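# Move one tray bottle upright into the crate's empty slot

## Task

Take one of the bottles standing on the tray and set it upright in the single open slot of the crate, while the remaining two bottles stay upright on the tray; the crate and the tray must end neither tipped nor shifted from where they were.

## Robot and tools

Robot: two Doosan M1013 arms, left_arm and right_arm, each carrying a Robotiq 140 two-finger gripper with a wrist camera. left_arm's base sits near (-0.005, +0.460, +0.002) m and right_arm's near (-0.047, -0.711, +0.002) m. left_arm's fingers are rigid. right_arm's fingers can fold: only the outer quarter of each pad (near the tip) grips firmly; nearer the palm the fingers wrap and may hold a slim bottle loosely or drop it, and a fingertip pushed into a surface bends easily. So with right_arm, pinch near the tips.

Frame: all hand positions, velocities and orientations are in the scene frame. Origin at table-top height, halfway between the two nominal bases; +z up, +x away from the robot over the table, +y toward left_arm. Camera left/right sides do not match arm names.

Command row (used by execute_actions and move): exactly 18 numbers, both arms always present. First left_arm's 9, then right_arm's 9. Per arm: six absolute joint target angles in radians, ordered wrist pitch, wrist roll, elbow, forearm roll, shoulder, waist; then gripper position, force_limit, speed. Joint numbers use the same convention as the Joint positions line, where shoulder, forearm roll and wrist roll carry the opposite sign from the URDF. Ranges: elbow -2.792 to 2.792, every other joint -6.283 to 6.283 (real ends may differ by 0.010). Targets far past a range end are refused. To keep an arm still, repeat its Joint targets angles and its last three gripper numbers (0 is a real command, not a no-op).
Gripper numbers, each -1 to 1: position is an absolute opening, +1 = 140 mm wide, about -0.8 = pads touching, -1 = squeeze until blocked. force_limit sets grip force (about 14 N at -1, 40 N at 0, 58 N at +1 for a slow close). speed sets finger speed (about 30 mm/s at -1, 140 at 0, 250 at +1); faster closes squeeze much harder. Both start at +1.

Tools:
- execute_actions(actions, cameras): actions is a list of actions; each action is a list of up to 15 rows, one per 1/30 s step, the last row held for the remaining steps. An action lasts 0.5 s. Images come back only if actions is [] or cameras names them (["all"] for all).
- move(target, speed, blend, stop_force, zero, blocking, cameras): target is one 18-number row or a list of up to 15 rows (total at most 10 s). Joints travel together to the absolute targets, so the hand follows a curve and ignores obstacles. speed in rad/s for the joint with the longest way, 0.01 to 3.92, default 0.5; one value or one per target. blend in rad rounds corners between listed targets (0 = stop at each). stop_force in N, 10 to 80: an arm halts when its estimated push against its motion exceeds that; use a low speed, keep gripper numbers identical across listed targets, and omit it when backing away from contact. zero (default true) re-zeroes the force reading first. blocking=false returns after about 0.5 s while motion continues (not allowed with stop_force); a new move replaces a running one. The result ends with a move: line such as done, off_target, moving, held or fault, possibly naming an arm, plus limits=held if steps were withheld.
- wait(seconds 0 to 10, cameras): let time pass holding the last command.
- stop(cameras): brake the running move; fingers keep going.
- zoom_image(camera, region [x0,y0,x1,y1] in pixels, at most 504x504): closer look at the latest image from cam_head_left, cam_head_right, cam_high, cam_low, cam_left_wrist or cam_right_wrist (all 672x504).
- clear_fault(arm): reset a reported torque or force fault on left_arm or right_arm.
- read_manual(section): licence texts only.
- finished_scene(scene): ends the scene (scene 1 is practice); nothing after it in that reply.

Reading results: Joint positions, Joint velocities and Joint targets list each arm in the joint order above (rad, rad/s). end_effector_position is the point between closed pads, in metres; fingertips reach about 33 mm beyond it when nearly closed, 9 mm when wide open. Gripper fingers point along the hand's +z and close along its y. object_status: 0 moving, 1 blocked while opening, 2 blocked while closing (a grip), 3 reached the commanded opening or pads met. A grip is confirmed by status 2. position_measured is in counts: 3 fully open, about 139 at 60 mm, 200 at 20 mm, 230 pads touching. Joint torques, External joint torques and Flange force (hand x y z axes) show loads and contacts, with noise; "no reading" means no estimate. Wrist depth gives a 7x7 grid of distances ahead of each wrist camera. MOTOR HOT warns of overheating; an over-temperature stop brakes that arm for 30 s or more. "joint command not followed" means the arm-to-arm clearance check held steps back.

Cautions: a contact torque over the joint load limit (elbow 152, wrist joints 42.7 N m) or an outside force of 144 N faults the arm until clear_fault; if a grip pins the faulted arm, release first. Arms are stiff, so aiming even slightly beyond a firm contact can fault. Never let the arms or grippers press on each other. Approach the bottle from above slowly, grip it centred, lift clear of the crate walls before travelling, lower gently into the slot, and open only once it rests still and upright. Do not knock the other bottles, nudge the crate or tray, drop anything, or let anything leave the table. Stops, hard hits and wasted motion cost; smooth, quick motion is preferred.

Each tool is called after "Emit:" as name(argument=value, ...), one argument or row to a line, values as JSON.

## Session

Emit:
execute_actions(
  actions=[],
)

Scene clock: 0.00 s.
left_arm: end_effector_position=(+0.7761, +0.1861, +0.1696) position_measured=3 object_status=3 end_effector_quat_wxyz=(-0.044, -0.483, +0.861, -0.151) | right_arm: end_effector_position=(+0.5327, -0.4220, +0.1987) position_measured=3 object_status=3 end_effector_quat_wxyz=(+0.032, +0.534, -0.407, +0.741)
Joint names: [wrist pitch, wrist roll, elbow, forearm roll, shoulder, waist]
Joint positions: left_arm=[1.018 -3.576 1.548 0.327 -0.445 -0.228] | right_arm=[1.687 1.422 2.085 1.562 -0.599 0.953]
Joint velocities: within noise
Joint torques (N m): no reading
External joint torques (N m): no reading
Flange force (N): no reading
Wrist depth (mm): cam_left_wrist=[1255 329 - 141 172 164 200 / 1342 1359 - 181 177 262 259 / 1342 1286 - - 248 - - / 1412 138 1167 - - 136 121 / - 138 1199 - - - 104 / - 1403 1317 322 313 292 104 / - 1441 1325 1241 - 282 -] | cam_right_wrist=[2237 - - 2614 - - 2115 / - - - - - - - / 2259 - 3372 3421 - - 517 / 2195 134 - 2350 3323 565 131 / 100 125 - 2423 525 412 114 / - 2005 2041 510 410 333 284 / 1876 1939 1698 406 331 279 245]
Joint targets: left_arm=[1.018 -3.576 1.548 0.327 -0.445 -0.228] | right_arm=[1.687 1.422 2.085 1.562 -0.599 0.953]
Tool commands: left_gripper/position=+1.0 left_gripper/force_limit=+1.0 left_gripper/speed=+1.0 right_gripper/position=+1.0 right_gripper/force_limit=+1.0 right_gripper/speed=+1.0

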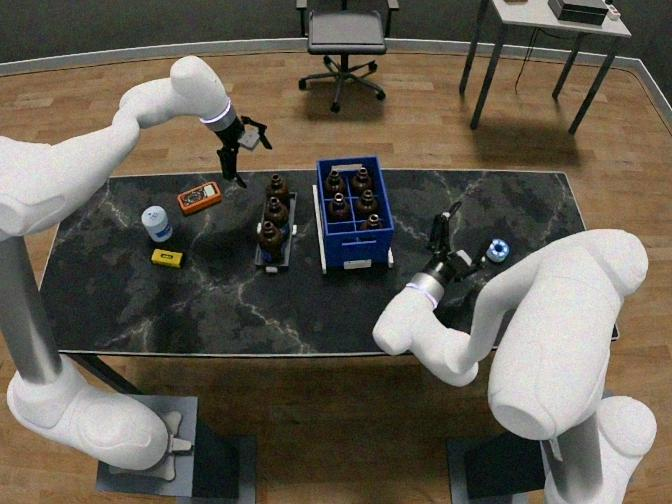

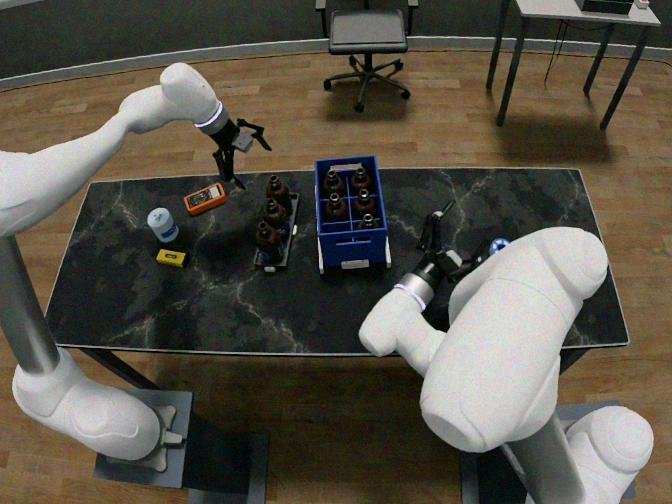

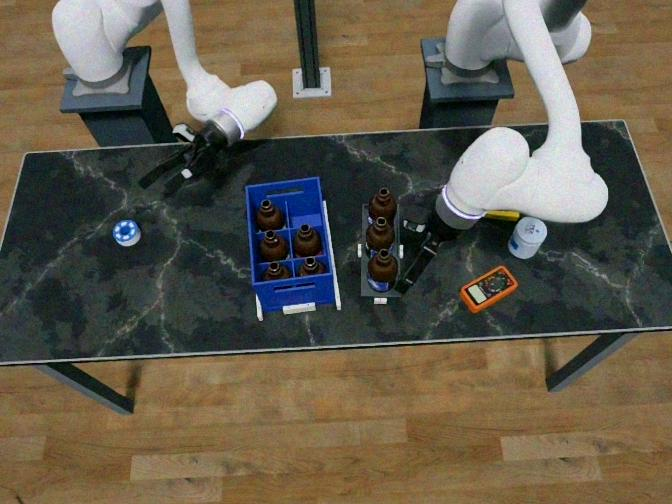

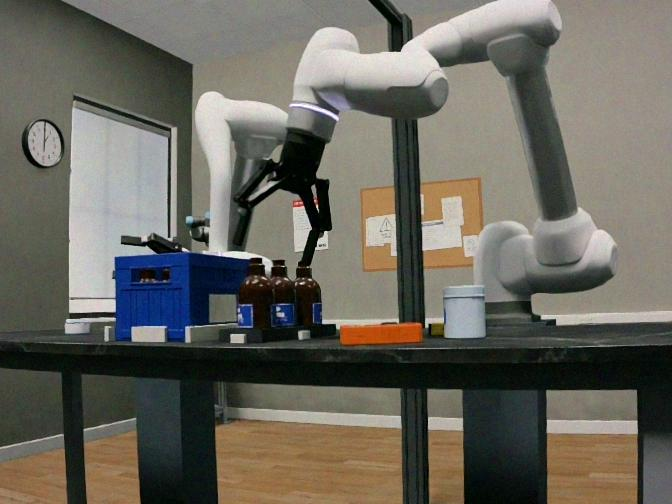

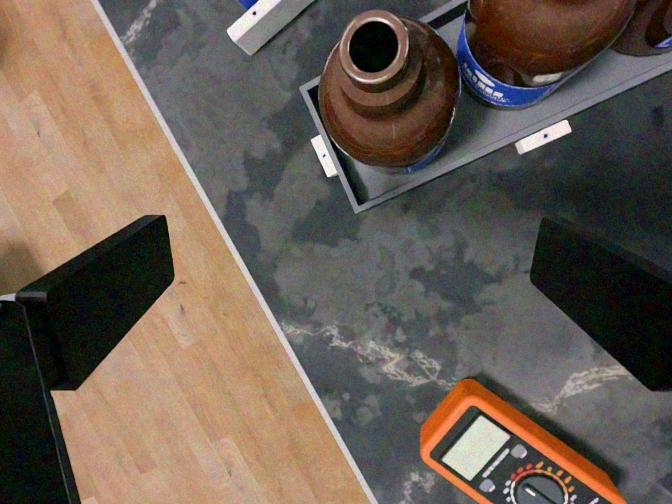

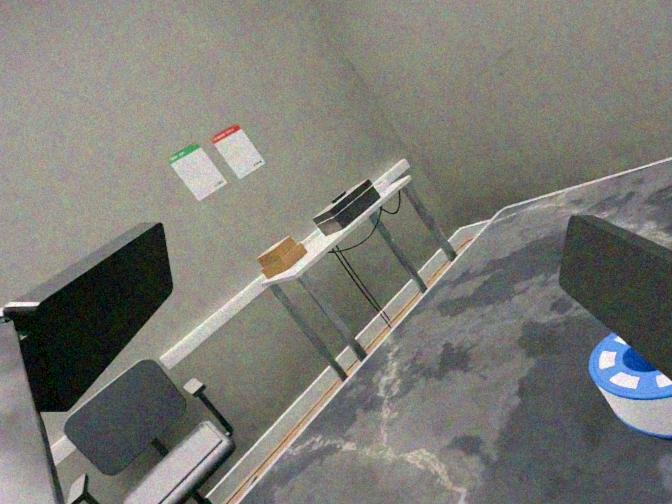

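Emit:
zoom_image(
  camera="cam_high",
  region=[230, 160, 430, 330],
)

Emit:
zoom_image(
  camera="cam_head_left",
  region=[230, 140, 430, 290],
)

Emit:
zoom_image(
  camera="cam_low",
  region=[80, 220, 380, 370],
)

Scaled by 2.520 from the camera's 672x504 image, which has a finer 960x720 frame.

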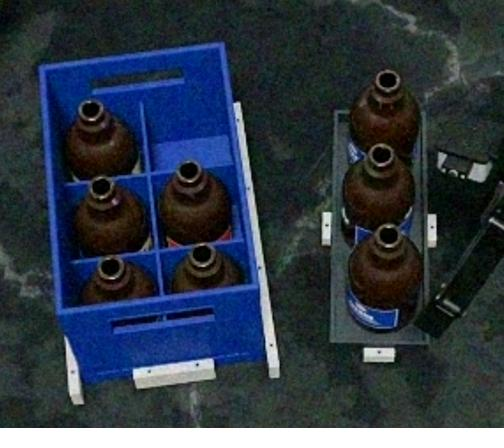

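Scaled by 2.520 from the camera's 672x504 image, which has a finer 960x720 frame.

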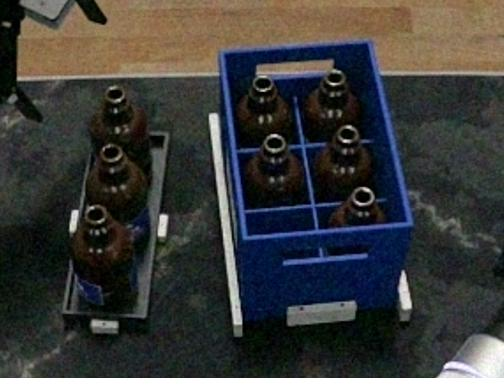

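Scaled by 1.680 from the camera's 672x504 image, which has a finer 960x720 frame.

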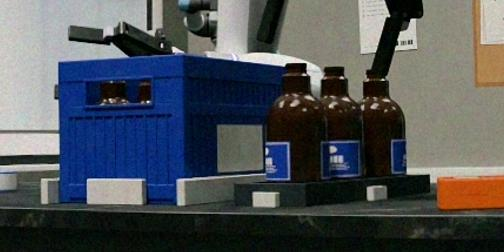

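Emit:
zoom_image(
  camera="cam_left_wrist",
  region=[220, 0, 672, 240],
)

Emit:
zoom_image(
  camera="cam_low",
  region=[225, 245, 335, 345],
)

Emit:
zoom_image(
  camera="cam_low",
  region=[100, 240, 250, 350],
)

Scaled by 1.115 from the camera's 672x504 image, which has a finer 960x720 frame.

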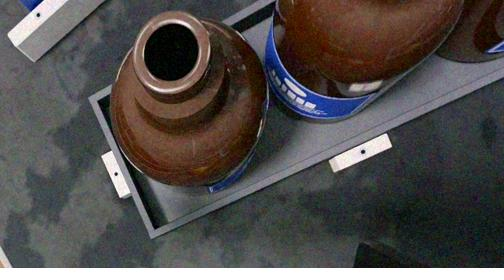

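Scaled by 4.582 from the camera's 672x504 image, which has a finer 960x720 frame.

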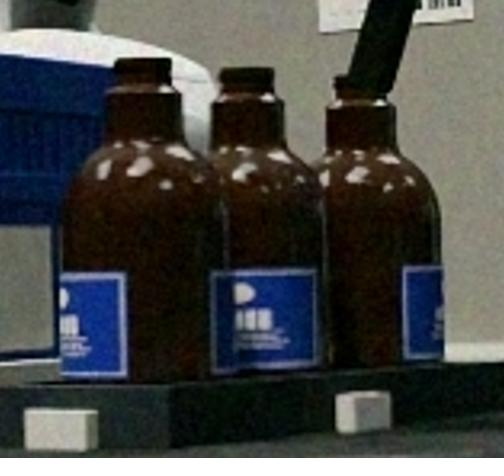

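Scaled by 3.360 from the camera's 672x504 image, which has a finer 960x720 frame.

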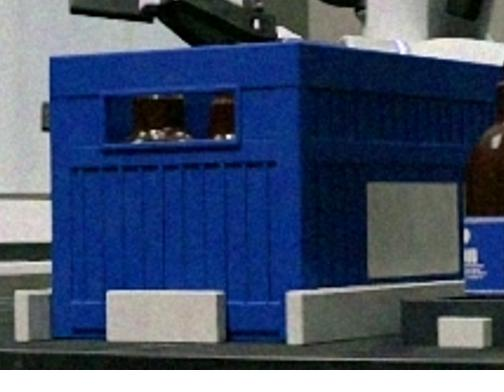

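Emit:
move(
  target=[
    [1.018, -3.576, 1.548, 0.327, -0.245, -0.228, 0.05, -1, -1, 1.687, 1.422, 2.085, 1.562, -0.599, 0.953, 1, 1, 1],
    [1.3296, -3.2157, 1.6468, 0.0, -0.1652, -0.5405, 0.05, -1, -1, 1.687, 1.422, 2.085, 1.562, -0.599, 0.953, 1, 1, 1],
  ],
  speed=0.5,
  blend=[0.1, 0],
  cameras=["all"],
)

Scene clock: 323.33 s.
left_arm: end_effector_position=(+0.5525, +0.1348, +0.3003) position_measured=123 object_status=0 end_effector_quat_wxyz=(+0.000, -0.442, +0.897, +0.000) | right_arm: end_effector_position=(+0.5328, -0.4218, +0.1986) position_measured=3 object_status=3 end_effector_quat_wxyz=(+0.031, +0.534, -0.407, +0.741)
Joint names: [wrist pitch, wrist roll, elbow, forearm roll, shoulder, waist]
Joint positions: left_arm=[1.33 -3.216 1.647 0 -0.165 -0.541] | right_arm=[1.687 1.422 2.085 1.562 -0.599 0.953]
Joint torques (N m): left_arm=[-0.31 -0.64 -42.19 -4.52 61.12 2.09] | right_arm=[2.7 0.57 -14.68 1.71 69.37 3.4]
External joint torques (N m): left_arm=[0.3 0.64 1.19 0.36 -3.04 -2.16] | right_arm=[-0.27 -0.54 -0.04 -0.52 4.38 -3.4]
Flange force (N): left_arm=[4.0 -3.0 2.3] | right_arm=[6.9 0.0 6.2]
Wrist depth (mm): cam_left_wrist=[254 261 346 383 - - 381 / 251 321 - 387 - - 401 / 312 - - 309 - - - / - - 162 460 134 110 - / - 88 115 - - 88 90 / - - - - - - - / - - - - - - -] | cam_right_wrist=[2398 3943 - - 2556 - - / - - - - - - - / - - 2803 1861 - - 511 / - 133 - 2644 2115 545 131 / 100 125 2281 3021 517 413 114 / - 2041 2585 495 409 334 264 / 1891 1923 1876 408 332 280 245]
Joint targets: left_arm=[1.330 -3.216 1.647 0.000 -0.165 -0.540] | right_arm=[1.687 1.422 2.085 1.562 -0.599 0.953]
move: done; blend cut to 0.0998 rad at target 1
camera_calibration:
cam_left_wrist: T_world_to_cam=[[-0.800127, 0.599406, 0.0225663, 0.356219], [0.568149, 0.745264, 0.348982, -0.516705], [0.192364, 0.292051, -0.936858, 0.278899], [0, 0, 0, 1]] pos_world=[0.524935, 0.0901093, 0.43357]
cam_right_wrist: T_world_to_cam=[[-0.465431, -0.660182, -0.58952, 0.0976748], [0.150194, 0.597489, -0.787686, 0.332663], [0.872248, -0.455155, -0.178935, -0.477204], [0, 0, 0, 1]] pos_world=[0.411737, -0.351481, 0.234227]

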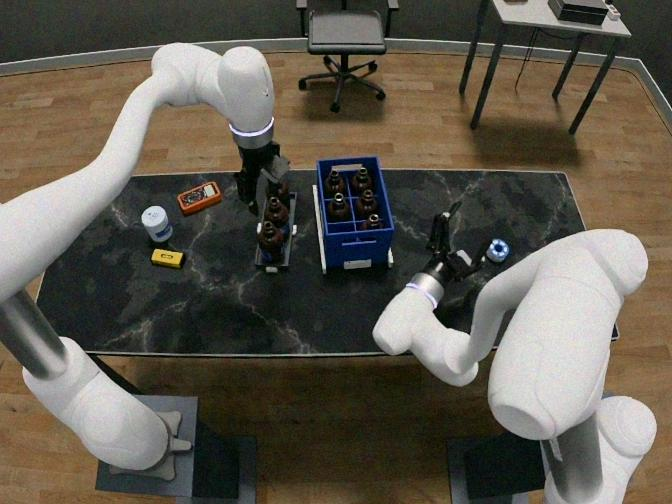

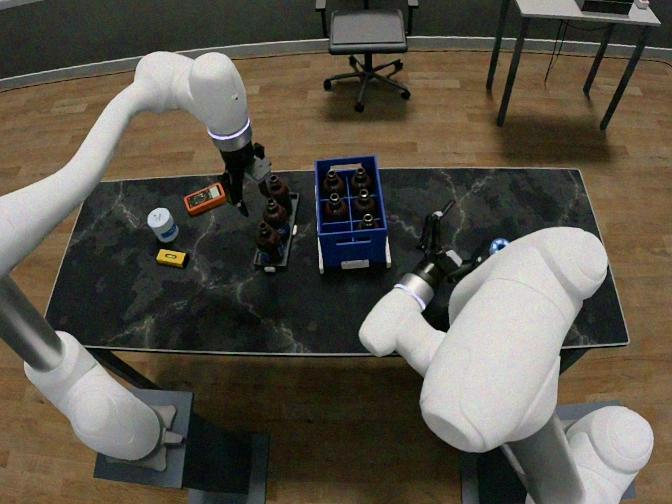

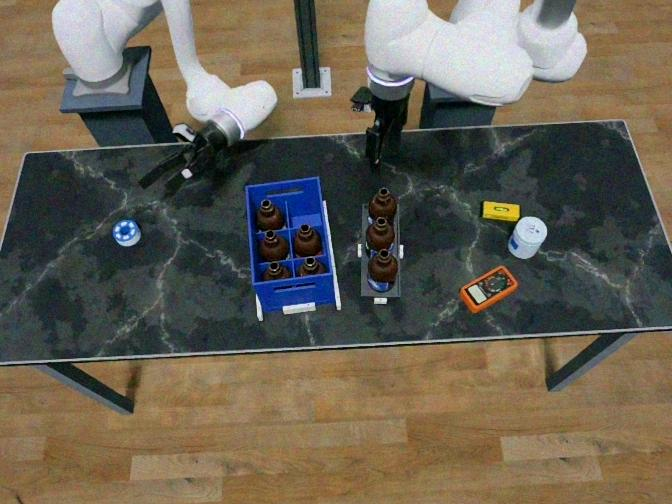

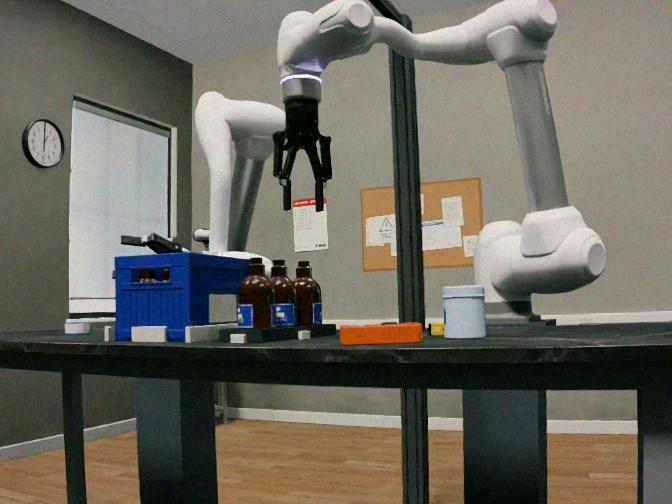

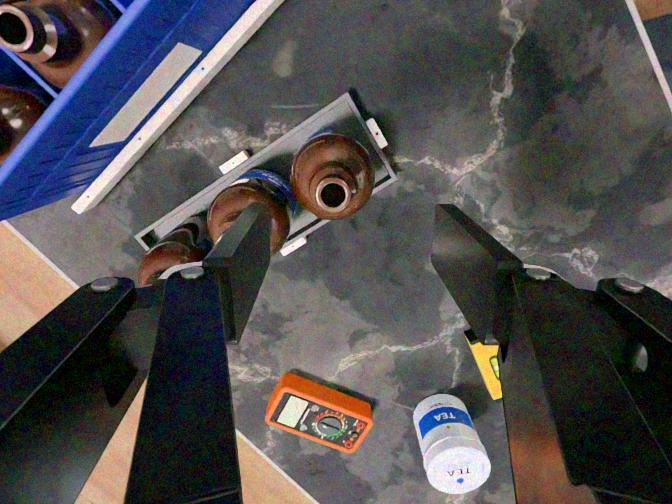

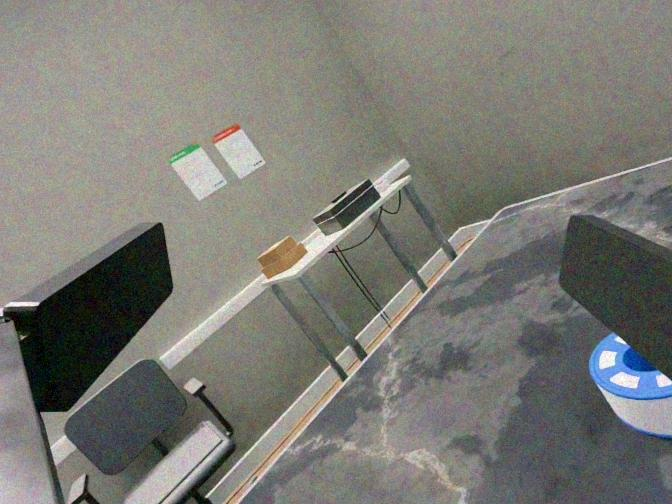

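Emit:
zoom_image(
  camera="cam_left_wrist",
  region=[270, 80, 430, 240],
)

Emit:
zoom_image(
  camera="cam_left_wrist",
  region=[0, 0, 300, 225],
)

Emit:
zoom_image(
  camera="cam_high",
  region=[230, 160, 430, 310],
)

Scaled by 3.150 from the camera's 672x504 image, which has a finer 960x720 frame.

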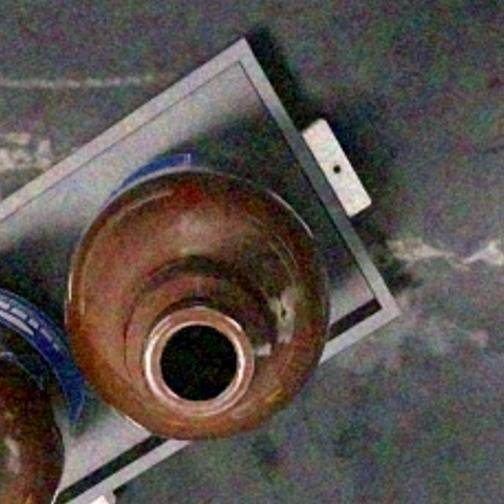

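Scaled by 1.680 from the camera's 672x504 image, which has a finer 960x720 frame.

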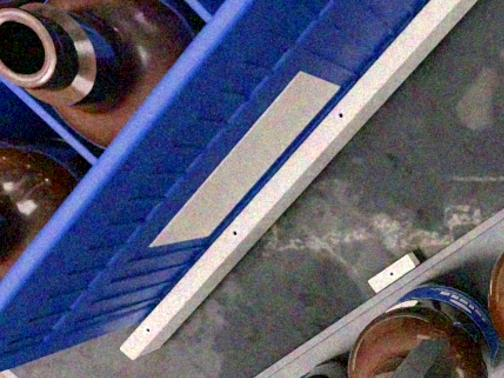

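Scaled by 2.520 from the camera's 672x504 image, which has a finer 960x720 frame.

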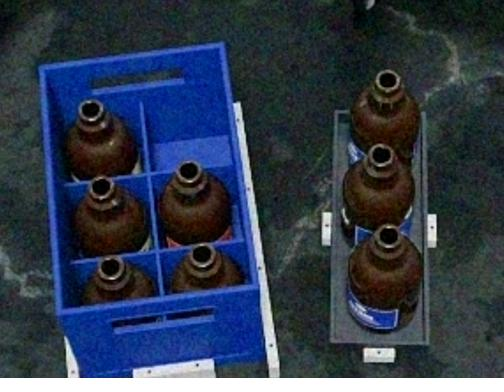

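Emit:
move(
  target=[1.3907, -2.9982, 1.3814, 0.0, -0.3695, -0.7580, 0.05, -1, -1, 1.687, 1.422, 2.085, 1.562, -0.599, 0.953, 1, 1, 1],
  speed=0.5,
  cameras=["cam_left_wrist", "cam_high", "cam_head_left", "cam_low"],
)

Scene clock: 359.13 s.
left_arm: end_effector_position=(+0.5593, -0.0703, +0.3003) position_measured=123 object_status=3 end_effector_quat_wxyz=(+0.000, -0.442, +0.897, +0.000) | right_arm: end_effector_position=(+0.5328, -0.4218, +0.1986) position_measured=3 object_status=3 end_effector_quat_wxyz=(+0.031, +0.534, -0.407, +0.741)
Joint names: [wrist pitch, wrist roll, elbow, forearm roll, shoulder, waist]
Joint positions: left_arm=[1.391 -2.998 1.381 0 -0.369 -0.758] | right_arm=[1.687 1.422 2.085 1.562 -0.599 0.953]
Joint torques (N m): left_arm=[-0.39 -0.56 -41.82 -4.62 81.14 2.7] | right_arm=[2.69 0.59 -14.84 1.72 69.64 3.54]
External joint torques (N m): left_arm=[0.37 0.56 0.43 0.41 -2.39 -2.53] | right_arm=[-0.25 -0.56 0.14 -0.53 3.93 -3.67]
Flange force (N): left_arm=[4.3 -2.5 0.7] | right_arm=[6.2 0.4 6.6]
Wrist depth (mm): cam_left_wrist=[- - - - 348 - - / - 285 - - - - - / 265 282 - 417 287 - - / 320 314 134 352 134 109 - / - 88 114 - - 88 90 / - - 546 388 - - - / - - 1664 - - - -] | cam_right_wrist=[- 2529 4562 - 2803 - - / - - - - 2983 - - / 2237 2908 2644 - 3144 637 542 / - 144 2585 2803 2423 567 125 / 100 134 2556 2837 517 411 114 / - 2023 2585 512 408 334 255 / 1891 1955 1790 408 332 279 246]
Joint targets: left_arm=[1.391 -2.998 1.381 0.000 -0.369 -0.758] | right_arm=[1.687 1.422 2.085 1.562 -0.599 0.953]
move: done
camera_calibration:
cam_left_wrist: T_world_to_cam=[[-0.800157, 0.59937, 0.022463, 0.484654], [0.568074, 0.745296, 0.349035, -0.367694], [0.19246, 0.292044, -0.93684, 0.33743], [0, 0, 0, 1]] pos_world=[0.531735, -0.114991, 0.43357]
Images, in order (width x height): cam_head_left 672x504, cam_high 672x504, cam_low 672x504, cam_left_wrist 672x504.

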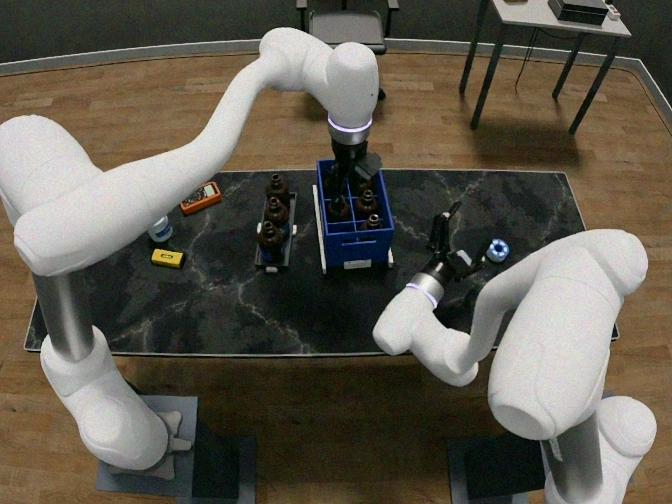

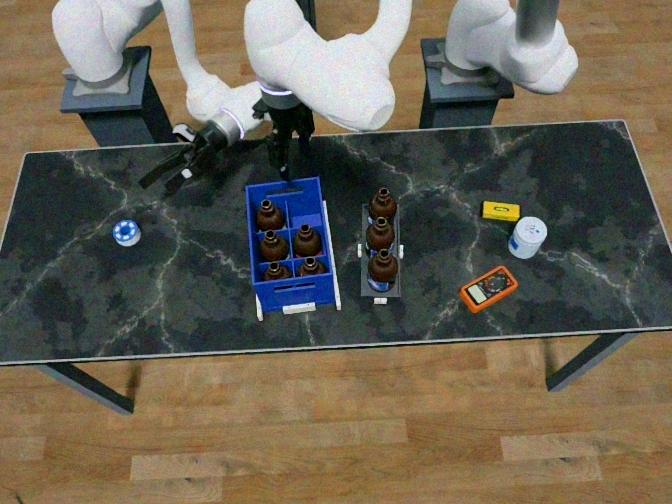

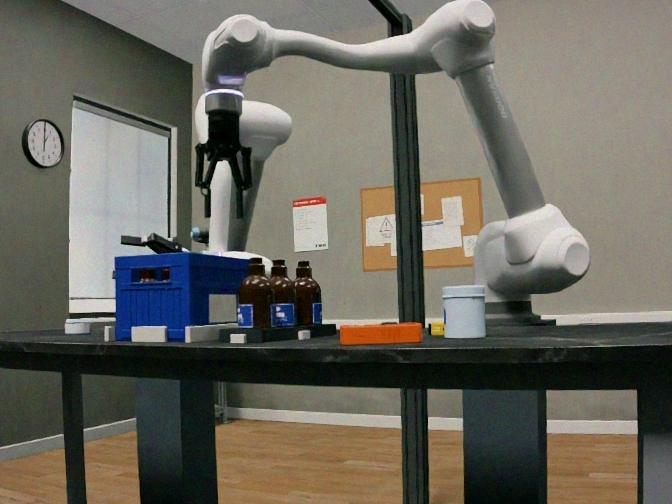

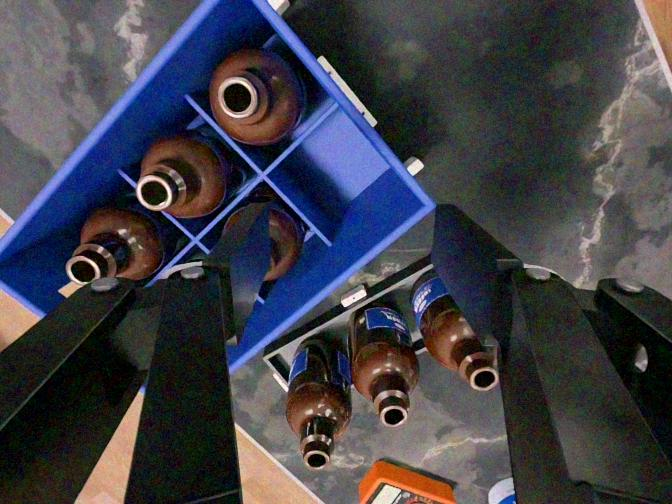

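Emit:
zoom_image(
  camera="cam_left_wrist",
  region=[130, 20, 450, 260],
)

Emit:
zoom_image(
  camera="cam_left_wrist",
  region=[250, 60, 450, 260],
)

Scaled by 1.575 from the camera's 672x504 image, which has a finer 960x720 frame.

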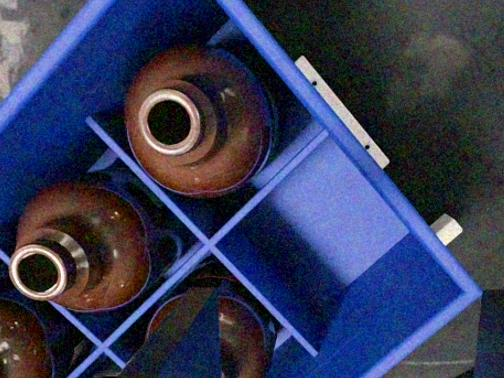

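Scaled by 2.520 from the camera's 672x504 image, which has a finer 960x720 frame.

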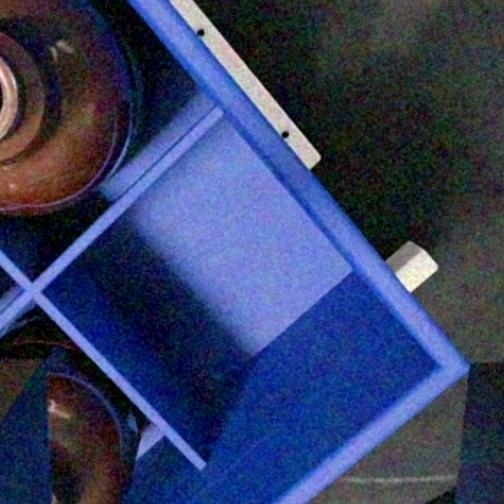

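Emit:
move(
  target=[1.1885, -3.2285, 1.7442, 0.0, -0.2089, -0.5276, 0.05, -1, -1, 1.687, 1.422, 2.085, 1.562, -0.599, 0.953, 1, 1, 1],
  speed=0.4,
  cameras=["cam_left_wrist", "cam_high", "cam_head_left", "cam_low"],
)

Emit:
zoom_image(
  camera="cam_left_wrist",
  region=[230, 130, 450, 350],
)

Emit:
zoom_image(
  camera="cam_low",
  region=[225, 160, 345, 340],
)

Scene clock: 423.30 s.
left_arm: end_effector_position=(+0.5587, +0.1407, +0.2202) position_measured=123 object_status=3 end_effector_quat_wxyz=(+0.000, -0.442, +0.897, +0.000) | right_arm: end_effector_position=(+0.5328, -0.4218, +0.1986) position_measured=3 object_status=3 end_effector_quat_wxyz=(+0.031, +0.534, -0.407, +0.741)
Joint names: [wrist pitch, wrist roll, elbow, forearm roll, shoulder, waist]
Joint positions: left_arm=[1.189 -3.228 1.744 0 -0.209 -0.528] | right_arm=[1.687 1.422 2.085 1.562 -0.599 0.953]
Joint torques (N m): left_arm=[-0.28 -0.71 -40.63 -4.39 63.38 2.2] | right_arm=[2.67 0.58 -14.8 1.72 69.62 3.54]
External joint torques (N m): left_arm=[0.28 0.71 1.65 0.43 -3.14 -2.14] | right_arm=[-0.24 -0.55 0.13 -0.53 3.82 -3.61]
Flange force (N): left_arm=[4.1 -2.1 3.3] | right_arm=[6.0 0.4 6.4]
Wrist depth (mm): cam_left_wrist=[197 247 - - - 298 - / 253 304 326 322 - - - / 316 - 255 228 341 353 - / - - 134 - 134 110 - / - 89 115 - - 88 90 / - - - - - - - / - - - - - - -] | cam_right_wrist=[- - - - - - - / - - - 3752 - - - / 2374 - 2556 2350 - - 520 / - 133 - 2134 3421 544 131 / 100 125 2195 2059 519 412 114 / - 2041 2614 519 409 333 264 / 1923 1939 1736 408 331 280 245]
Joint targets: left_arm=[1.188 -3.228 1.744 0.000 -0.209 -0.528] | right_arm=[1.687 1.422 2.085 1.562 -0.599 0.953]
move: done
camera_calibration:
cam_left_wrist: T_world_to_cam=[[-0.800172, 0.599347, 0.0225377, 0.35955], [0.568085, 0.745313, 0.348982, -0.496567], [0.192364, 0.292049, -0.936858, 0.20097], [0, 0, 0, 1]] pos_world=[0.531135, 0.0959092, 0.35347]
Images, in order (width x height): cam_head_left 672x504, cam_high 672x504, cam_low 672x504, cam_left_wrist 672x504.

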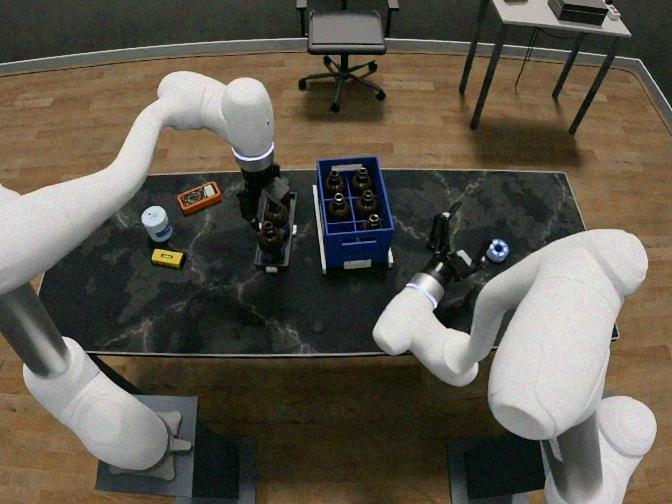

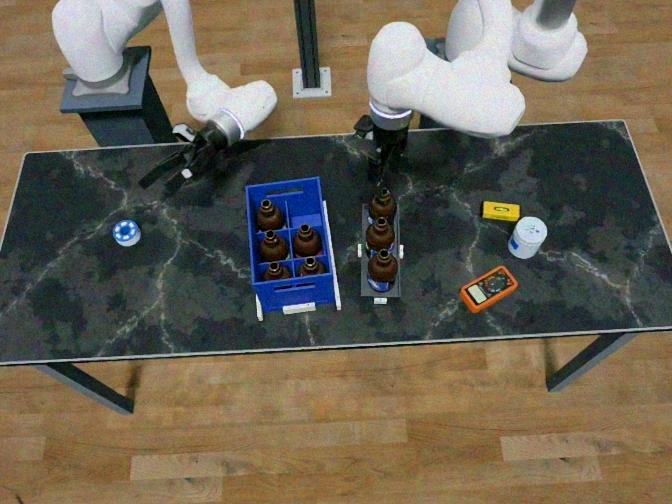

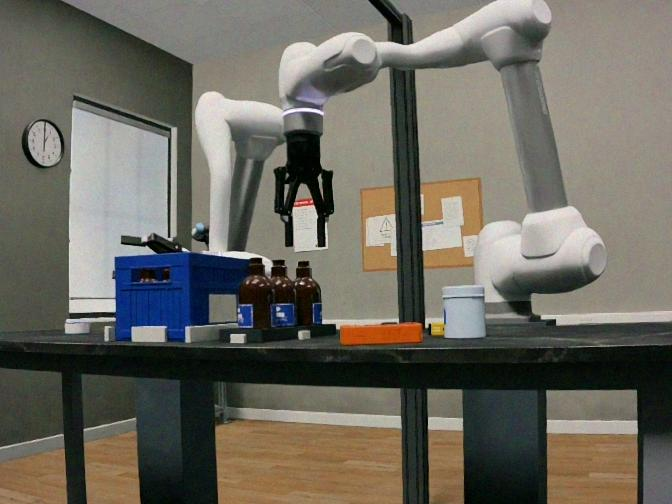

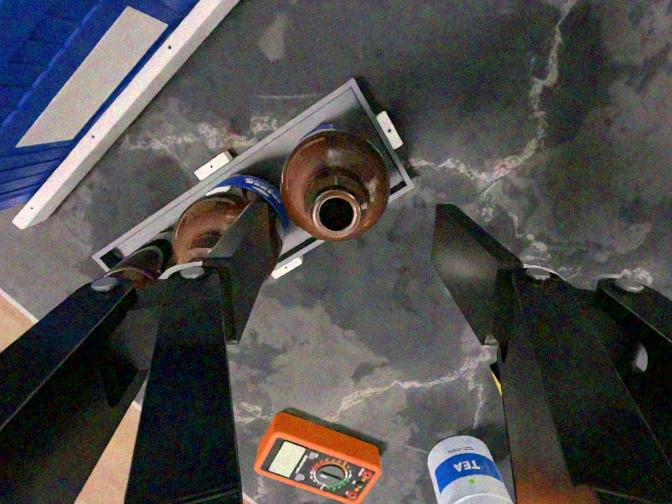

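Scaled by 2.291 from the camera's 672x504 image, which has a finer 960x720 frame.

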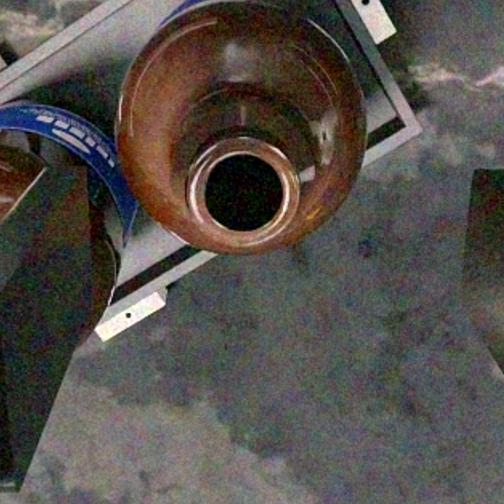

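Scaled by 2.800 from the camera's 672x504 image, which has a finer 960x720 frame.

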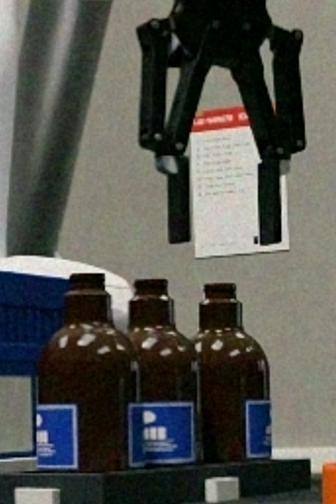

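Emit:
zoom_image(
  camera="cam_left_wrist",
  region=[170, 180, 310, 360],
)

Emit:
zoom_image(
  camera="cam_left_wrist",
  region=[400, 180, 560, 360],
)

Scaled by 2.800 from the camera's 672x504 image, which has a finer 960x720 frame.

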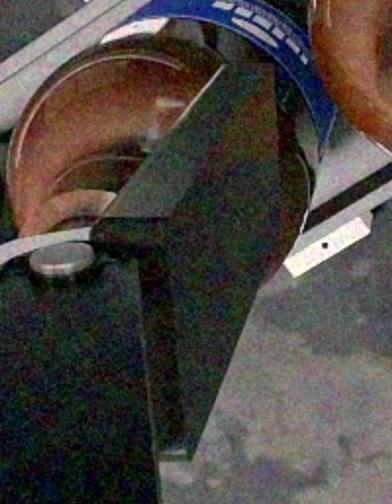

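Scaled by 2.800 from the camera's 672x504 image, which has a finer 960x720 frame.

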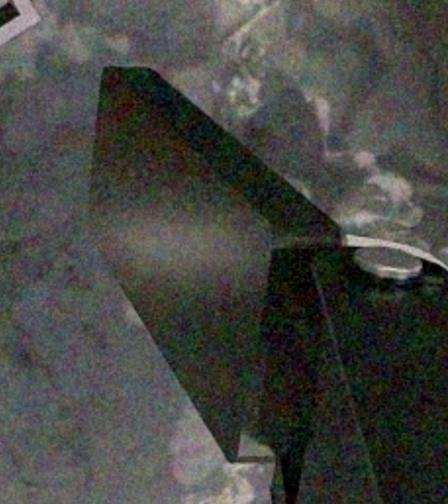

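Emit:
move(
  target=[1.1287, -3.2287, 1.7724, 0.0, -0.2405, -0.5274, 0.05, -1, -1, 1.687, 1.422, 2.085, 1.562, -0.599, 0.953, 1, 1, 1],
  speed=0.2,
  cameras=["cam_left_wrist", "cam_low"],
)

Emit:
zoom_image(
  camera="cam_left_wrist",
  region=[230, 130, 470, 350],
)

Emit:
zoom_image(
  camera="cam_low",
  region=[225, 180, 345, 340],
)

Scene clock: 520.07 s.
left_arm: end_effector_position=(+0.5635, +0.1378, +0.1853) position_measured=123 object_status=3 end_effector_quat_wxyz=(+0.000, -0.442, +0.897, +0.000) | right_arm: end_effector_position=(+0.5328, -0.4218, +0.1986) position_measured=3 object_status=3 end_effector_quat_wxyz=(+0.031, +0.534, -0.407, +0.741)
Joint names: [wrist pitch, wrist roll, elbow, forearm roll, shoulder, waist]
Joint positions: left_arm=[1.129 -3.229 1.772 0 -0.24 -0.527] | right_arm=[1.687 1.422 2.085 1.562 -0.599 0.953]
Joint torques (N m): left_arm=[-0.26 -0.67 -39.18 -4.28 66.27 2.38] | right_arm=[2.67 0.57 -14.75 1.78 69.53 3.28]
External joint torques (N m): left_arm=[0.24 0.67 1 0.4 -3.67 -2.37] | right_arm=[-0.23 -0.54 0.08 -0.6 4.32 -3.19]
Flange force (N): left_arm=[4.1 -4.0 3.2] | right_arm=[6.9 0.2 5.7]
Wrist depth (mm): cam_left_wrist=[207 241 - - - - - / 243 271 - - 295 - - / 295 - - 196 202 - - / - - 163 - 150 108 - / - 88 114 - - 88 90 / - - - - - - - / - - - - - - -] | cam_right_wrist=[2096 - - 3277 - - - / - - - - - - - / - - 3102 2134 - - - / 2023 134 - 1907 2374 528 131 / 100 125 - 2556 553 405 114 / - 2023 - 531 406 338 273 / 1876 1923 1749 407 326 281 245]
Joint targets: left_arm=[1.129 -3.229 1.772 0.000 -0.241 -0.527] | right_arm=[1.687 1.422 2.085 1.562 -0.599 0.953]
move: done
camera_calibration:
cam_left_wrist: T_world_to_cam=[[-0.800172, 0.599347, 0.0225377, 0.365996], [0.568085, 0.745313, 0.348982, -0.48501], [0.192364, 0.292049, -0.936858, 0.168178], [0, 0, 0, 1]] pos_world=[0.536035, 0.0930092, 0.31857]
Images, in order (width x height): cam_low 672x504, cam_left_wrist 672x504.

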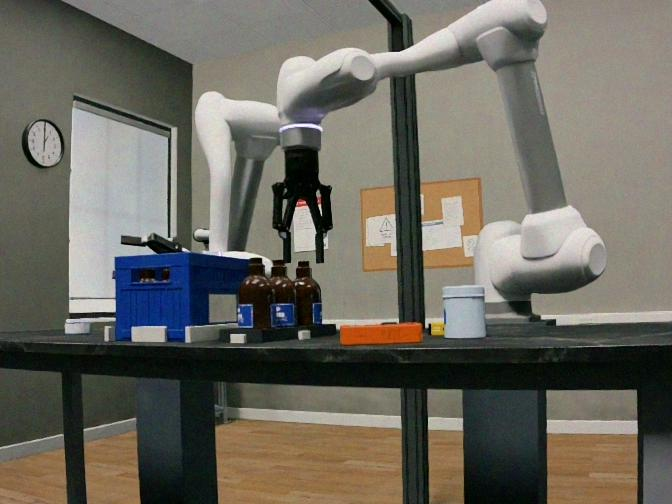

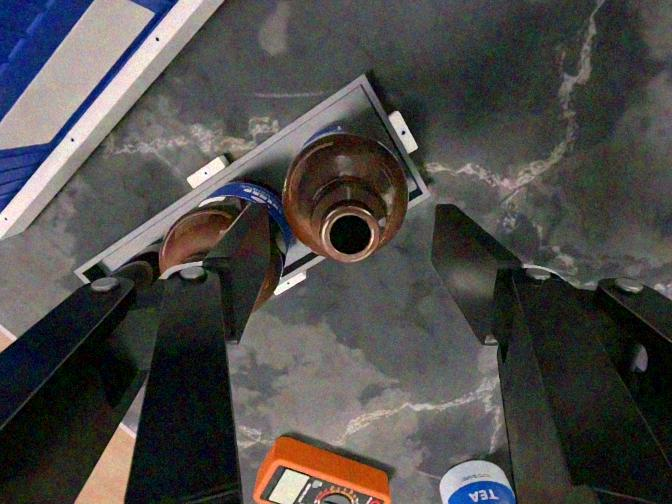

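Scaled by 2.100 from the camera's 672x504 image, which has a finer 960x720 frame.

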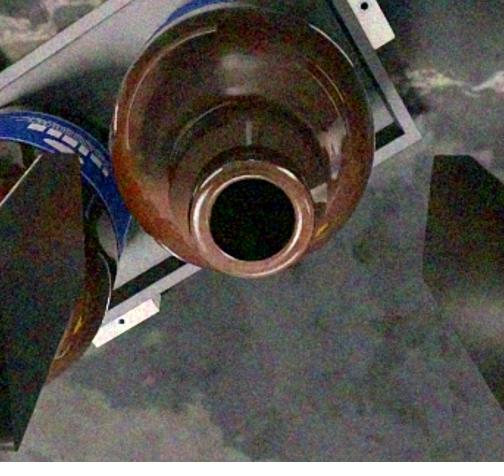

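Scaled by 3.150 from the camera's 672x504 image, which has a finer 960x720 frame.

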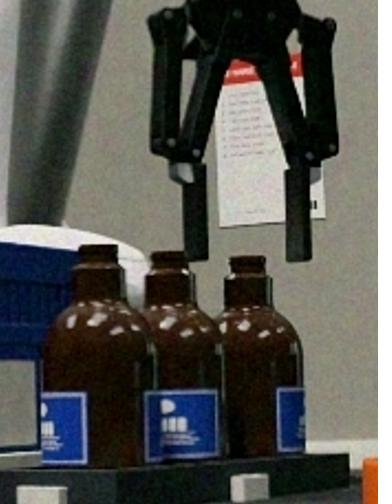

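Emit:
move(
  target=[1.0826, -3.2287, 1.7993, 0.0, -0.2597, -0.5274, 0.05, -1, -1, 1.687, 1.422, 2.085, 1.562, -0.599, 0.953, 1, 1, 1],
  speed=0.1,
  cameras=["cam_left_wrist", "cam_low"],
)

Emit:
zoom_image(
  camera="cam_left_wrist",
  region=[230, 130, 470, 350],
)

Emit:
zoom_image(
  camera="cam_low",
  region=[225, 180, 345, 340],
)

Scene clock: 555.70 s.
left_arm: end_effector_position=(+0.5635, +0.1378, +0.1593) position_measured=123 object_status=3 end_effector_quat_wxyz=(+0.000, -0.442, +0.897, +0.000) | right_arm: end_effector_position=(+0.5328, -0.4218, +0.1986) position_measured=3 object_status=3 end_effector_quat_wxyz=(+0.031, +0.534, -0.407, +0.741)
Joint names: [wrist pitch, wrist roll, elbow, forearm roll, shoulder, waist]
Joint positions: left_arm=[1.083 -3.229 1.799 0 -0.26 -0.527] | right_arm=[1.687 1.422 2.085 1.562 -0.599 0.953]
Joint torques (N m): left_arm=[-0.32 -0.74 -38.35 -4.15 67.19 2.07] | right_arm=[2.69 0.59 -14.72 1.72 69.7 3.32]
External joint torques (N m): left_arm=[0.32 0.74 1.29 0.38 -3.56 -1.93] | right_arm=[-0.25 -0.56 0.02 -0.53 3.85 -3.21]
Flange force (N): left_arm=[3.7 -3.2 3.5] | right_arm=[6.0 0.2 5.7]
Wrist depth (mm): cam_left_wrist=[- 230 255 - 255 - 253 / 238 275 268 - 266 - 270 / 260 - - 171 176 - - / - - 161 143 150 108 - / - 88 319 329 - 88 90 / - - - - - - - / - - - - - - -] | cam_right_wrist=[2374 - - - - - - / 2326 - - - - - - / 1923 2449 2803 - - - 515 / 2195 134 3277 2945 2585 - 131 / 100 125 - 3021 536 390 114 / - 2023 2023 514 431 335 256 / 1861 1891 1749 408 325 279 245]
Joint targets: left_arm=[1.083 -3.229 1.799 0.000 -0.260 -0.527] | right_arm=[1.687 1.422 2.085 1.562 -0.599 0.953]
move: done
camera_calibration:
cam_left_wrist: T_world_to_cam=[[-0.800172, 0.599347, 0.0225377, 0.366582], [0.568085, 0.745313, 0.348982, -0.475936], [0.192364, 0.292049, -0.936858, 0.14382], [0, 0, 0, 1]] pos_world=[0.536035, 0.0930092, 0.29257]
Images, in order (width x height): cam_low 672x504, cam_left_wrist 672x504.

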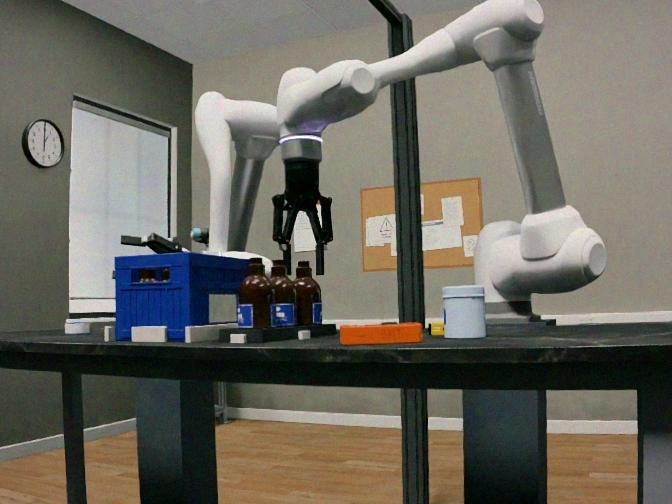

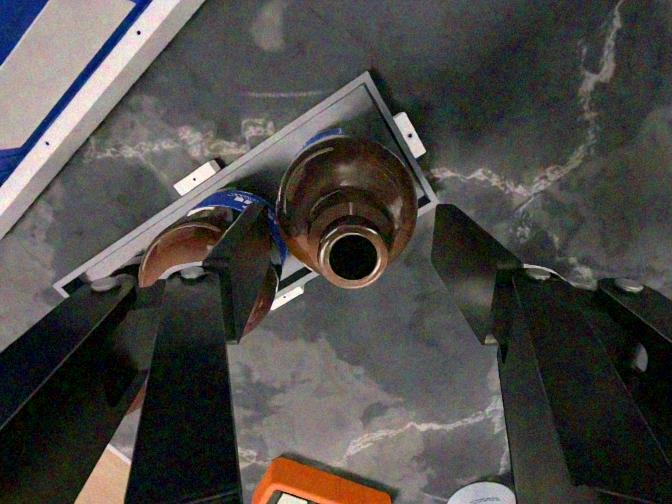

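Scaled by 2.100 from the camera's 672x504 image, which has a finer 960x720 frame.

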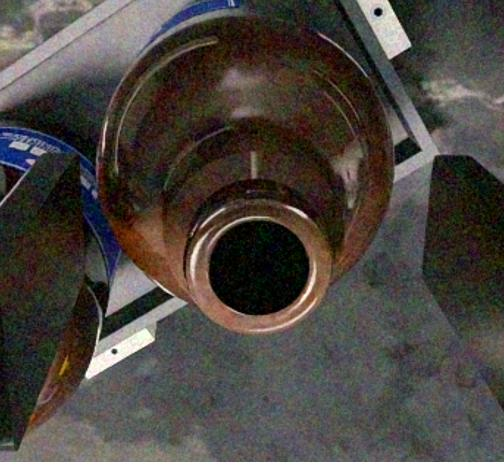

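Scaled by 3.150 from the camera's 672x504 image, which has a finer 960x720 frame.

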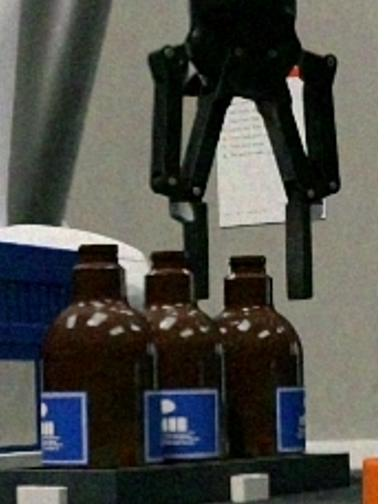

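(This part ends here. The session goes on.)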